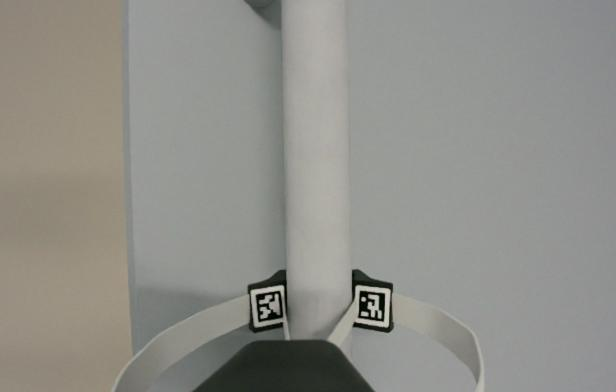

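Emit:
move:
  r2: {"base":{"translate_m":-0.24,"strafe_m":-0.25},"contact_limits":{"translate_m":0.7},"pace":"slow"}
  blocking: false

Emit:
wait:
  seconds: 6

Emit:
move:
  r2: {"base":{"translate_m":-0.24,"strafe_m":-0.25},"contact_limits":{"translate_m":0.7},"pace":"slow"}
  blocking: false

Emit:
wait:
  seconds: 6
  cameras: ["r2_head_camera","r2_wrist_camera","r1_head_camera"]

Scene clock: 193.43 s.
move: r2 moving
r1: as last shown
r1.lidar_m: 1.29 1.00 1.13 2.29 2.33 2.07 1.89 1.90 2.44 2.40 1.45 1.02
r1.motor_effort: lift_m=+23(23) arm_m=+4(4) wheel_0=-1(2) wheel_1=-1(2) wheel_2=+0(1)
r1.servo_current: wrist_yaw_rad=65(65) wrist_pitch_rad=46(52) wrist_roll_rad=52(65) gripper_m=46(46)
r1.wrist_depth_mm: - - - - - - - / - - - - - 1661 1160 / - - - - - 1618 1160 / - - - - - 1661 1182 / - - 1576 - - 1464 1205 / - 190 196 - 189 - 1160 / - 143 - 140 - - -
r2.base_odometry: x=-2.930 y=-0.501 heading=-2.858
r2.turned_by_wheels: +0.003
r2.turned_by_imu: -0.006
r2.base_tilt: forward=-0.5 right=+0.1
r2.lidar_m: 0.59 0.59 1.39 1.88 2.07 2.15 2.92 1.07 1.03 2.81 2.64 1.95
r2.base_status: translate_m moving; strafe_m moving
r2.joint_positions: lift_m=+0.940 arm_m=+0.205 wrist_yaw_rad=+0.797 wrist_pitch_rad=+0.001 wrist_roll_rad=+0.000 gripper_m=-0.029
r2.joint_status: not commanded
r2.measured_speeds: translate_m=-0.035 strafe_m=-0.034 rotate_rad=+0.011 lift_m=+0.000 arm_m=+0.000 wrist_yaw_rad=+0.001 wrist_pitch_rad=+0.000 wrist_roll_rad=+0.000
r2.motor_effort: lift_m=+19(19) arm_m=-8(8) wheel_0=+5(12) wheel_1=-9(19) wheel_2=+29(29)
r2.servo_current: wrist_yaw_rad=39(59) wrist_pitch_rad=46(46) wrist_roll_rad=46(52) gripper_m=117(117)
r2.contact_limits: arm_m 0.1; translate_m 0.7
r2.hand_pose: x=+0.6403 y=+0.1451 z=+1.1178 quat_wxyz=(+0.922, +0.000, +0.000, +0.388) (m; r2's base frame)
r2.wrist_depth_mm: - 200 220 165 310 373 - / - 201 220 167 303 373 - / - 198 221 168 309 362 - / - 202 222 168 303 375 - / - 201 223 170 306 377 - / - 206 210 171 180 368 - / - 118 214 - 325 347 -
pictures: none

Scene clock: 198.40 s.
earlier move: r2 done
r1.base_odometry: x=-0.958 y=+1.222 heading=-2.503
r1.turned_by_wheels: +0.000
r1.turned_by_imu: +0.000
r1.base_tilt: forward=-1.6 right=+1.3
r1.lidar_m: 1.33 1.00 1.14 2.30 2.36 2.07 1.85 1.93 2.45 2.37 1.49 1.04
r1.base_status: not commanded
r1.joint_positions: lift_m=+0.640 arm_m=+0.000 wrist_yaw_rad=+0.003 wrist_pitch_rad=+0.002 wrist_roll_rad=+1.568 gripper_m=+0.100
r1.joint_status: not commanded
r1.measured_speeds: all 0
r1.motor_effort: lift_m=+23(23) arm_m=+4(4) wheel_0=-1(2) wheel_1=-1(2) wheel_2=+0(1)
r1.servo_current: wrist_yaw_rad=52(78) wrist_pitch_rad=39(52) wrist_roll_rad=46(65) gripper_m=52(52)
r1.hand_pose: x=+0.4595 y=-0.0867 z=+0.8172 quat_wxyz=(+0.708, +0.706, +0.002, +0.000) (m; r1's base frame)
r1.wrist_depth_mm: - - - - - - - / - - - - - 1618 1160 / - - - - - 1661 1160 / - - - - - 1661 1182 / - - - - - 1618 1205 / - 190 196 - 189 - 1182 / - 144 - 141 - - 1118
r2.base_odometry: x=-2.776 y=-0.206 heading=-2.859
r2.turned_by_wheels: -0.001
r2.turned_by_imu: +0.014
r2.base_tilt: forward=-0.6 right=+0.1
r2.lidar_m: 0.61 0.56 1.45 1.96 2.17 2.27 3.10 0.96 0.96 2.69 2.55 1.99
r2.base_status: done
r2.joint_positions: lift_m=+0.940 arm_m=+0.205 wrist_yaw_rad=+0.800 wrist_pitch_rad=+0.001 wrist_roll_rad=+0.000 gripper_m=-0.029
r2.joint_status: not commanded
r2.measured_speeds: all 0
r2.motor_effort: lift_m=+19(19) arm_m=-8(8) wheel_0=+7(17) wheel_1=-2(32) wheel_2=+18(32)
r2.servo_current: wrist_yaw_rad=46(65) wrist_pitch_rad=46(46) wrist_roll_rad=46(59) gripper_m=111(124)
r2.contact_limits: arm_m 0.1; translate_m 0.7
r2.hand_pose: x=+0.6398 y=+0.1459 z=+1.1178 quat_wxyz=(+0.921, +0.000, +0.000, +0.389) (m; r2's base frame)
r2.wrist_depth_mm: - 195 220 163 317 379 - / - 197 220 166 319 377 - / - 196 222 167 320 382 - / - 196 222 166 330 379 - / - 196 222 168 322 382 - / - 197 186 169 180 384 - / - 140 219 - 336 - -
wait: 4.97 of 6 s (r2 has come to rest)
pictures: none

Scene clock: 198.90 s.
move: r2 moving
r1: as last shown
r1.base_tilt: forward=-1.6 right=+1.2
r1.lidar_m: 1.38 0.99 1.14 2.30 2.35 2.05 1.88 1.94 2.44 2.38 1.46 1.05
r1.motor_effort: lift_m=+23(23) arm_m=+4(4) wheel_0=-1(2) wheel_1=-2(2) wheel_2=+0(1)
r1.servo_current: wrist_yaw_rad=59(59) wrist_pitch_rad=39(46) wrist_roll_rad=52(65) gripper_m=39(52)
r1.wrist_depth_mm: - - - - - - - / - - - - - 1708 1160 / - - - - - 1661 1138 / - - - - - 1708 1182 / - - - - - 1537 1205 / - 190 196 - 189 - 1182 / - 144 - 140 - - 1098
r2.base_odometry: x=-2.769 y=-0.195 heading=-2.858
r2.turned_by_wheels: +0.001
r2.turned_by_imu: +0.018
r2.base_tilt: forward=-0.6 right=+0.0
r2.lidar_m: 0.60 0.57 1.45 2.02 2.17 2.30 3.19 0.96 0.94 2.66 2.56 1.96
r2.base_status: translate_m moving; strafe_m moving
r2.joint_positions: lift_m=+0.940 arm_m=+0.205 wrist_yaw_rad=+0.800 wrist_pitch_rad=+0.001 wrist_roll_rad=+0.000 gripper_m=-0.029
r2.joint_status: not commanded
r2.measured_speeds: translate_m=-0.040 strafe_m=-0.036 rotate_rad=-0.009 lift_m=+0.000 arm_m=+0.000 wrist_yaw_rad=-0.008 wrist_pitch_rad=+0.000 wrist_roll_rad=+0.000
r2.motor_effort: lift_m=+19(19) arm_m=-8(8) wheel_0=+18(18) wheel_1=-15(15) wheel_2=+17(30)
r2.servo_current: wrist_yaw_rad=46(59) wrist_pitch_rad=39(46) wrist_roll_rad=52(52) gripper_m=111(117)
r2.contact_limits: arm_m 0.1; translate_m 0.7
r2.hand_pose: x=+0.6399 y=+0.1459 z=+1.1178 quat_wxyz=(+0.921, +0.000, +0.000, +0.389) (m; r2's base frame)
r2.wrist_depth_mm: - 195 221 164 325 379 - / - 192 219 171 327 377 - / - 193 220 166 327 379 - / - 195 220 167 329 382 - / - 195 225 168 322 382 - / - 198 207 167 180 387 - / - 137 217 - 347 133 -
pictures: none

Scene clock: 204.07 s.
earlier move: r2 done
r1.base_odometry: x=-0.958 y=+1.222 heading=-2.503
r1.turned_by_wheels: +0.000
r1.turned_by_imu: +0.000
r1.base_tilt: forward=-1.6 right=+1.3
r1.lidar_m: 1.43 1.00 1.13 2.32 2.34 2.04 1.88 1.92 2.41 2.38 1.47 1.03
r1.base_status: not commanded
r1.joint_positions: lift_m=+0.640 arm_m=+0.000 wrist_yaw_rad=+0.003 wrist_pitch_rad=+0.002 wrist_roll_rad=+1.568 gripper_m=+0.100
r1.joint_status: not commanded
r1.measured_speeds: all 0
r1.motor_effort: lift_m=+23(23) arm_m=+4(4) wheel_0=-1(2) wheel_1=-2(2) wheel_2=+0(1)
r1.servo_current: wrist_yaw_rad=59(72) wrist_pitch_rad=46(52) wrist_roll_rad=52(72) gripper_m=39(52)
r1.hand_pose: x=+0.4595 y=-0.0867 z=+0.8172 quat_wxyz=(+0.708, +0.706, +0.002, +0.000) (m; r1's base frame)
r1.wrist_depth_mm: - - - - - - - / - - - - - 1618 1160 / - - - - - 1708 1160 / - - - - - 1708 1160 / - - - - - 1708 1182 / - 190 211 - 189 1397 1182 / - 144 - 140 - - 1160
r2.base_odometry: x=-2.616 y=+0.101 heading=-2.857
r2.turned_by_wheels: +0.001
r2.turned_by_imu: +0.061
r2.base_tilt: forward=-0.6 right=+0.1
r2.lidar_m: 0.58 0.58 1.50 2.18 2.28 2.44 1.07 0.85 3.31 2.53 2.46 1.90
r2.base_status: done
r2.joint_positions: lift_m=+0.940 arm_m=+0.205 wrist_yaw_rad=+0.800 wrist_pitch_rad=+0.001 wrist_roll_rad=+0.000 gripper_m=-0.029
r2.joint_status: not commanded
r2.measured_speeds: all 0
r2.motor_effort: lift_m=+19(19) arm_m=-8(8) wheel_0=+6(18) wheel_1=-3(32) wheel_2=+16(33)
r2.servo_current: wrist_yaw_rad=52(59) wrist_pitch_rad=39(46) wrist_roll_rad=46(59) gripper_m=111(117)
r2.contact_limits: arm_m 0.1; translate_m 0.7
r2.hand_pose: x=+0.6397 y=+0.1460 z=+1.1178 quat_wxyz=(+0.921, +0.000, +0.000, +0.390) (m; r2's base frame)
r2.wrist_depth_mm: - 195 220 162 317 377 - / - 196 221 165 317 379 - / - 196 221 166 319 375 - / - 196 222 165 319 379 - / - 196 224 169 320 382 - / - 197 183 167 180 - - / - 140 219 - 345 - -
wait: 5.17 of 6 s (r2 has come to rest)
pictures: r1_head_camera, r2_head_camera, r2_wrist_camera
Images, in order (width x height): r1_head_camera 420x560, r2_head_camera 420x560, r2_wrist_camera 616x392.

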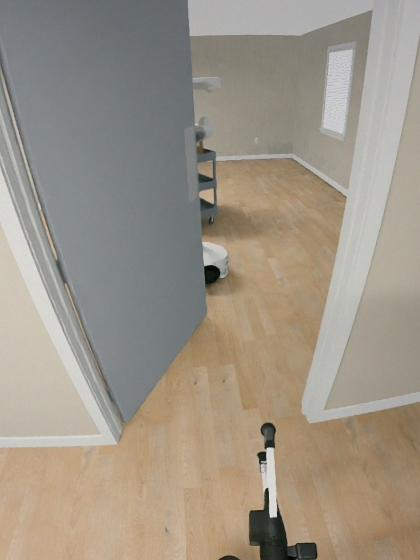

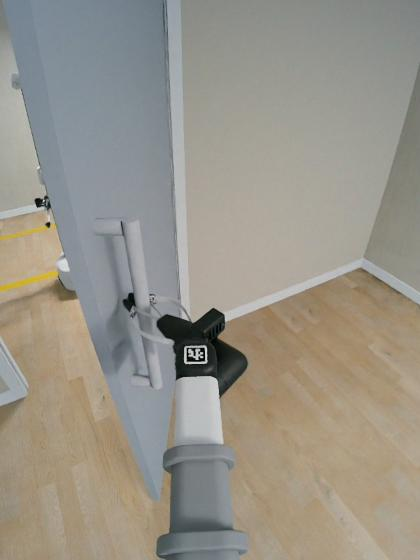

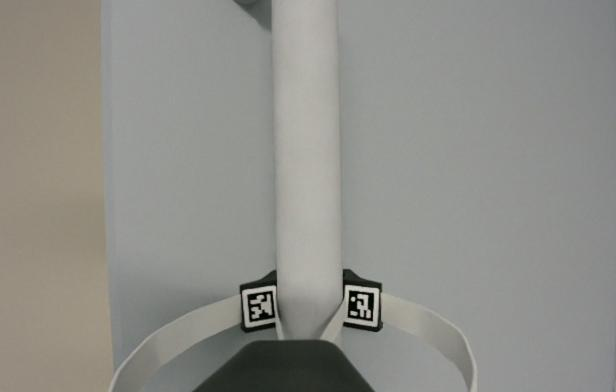

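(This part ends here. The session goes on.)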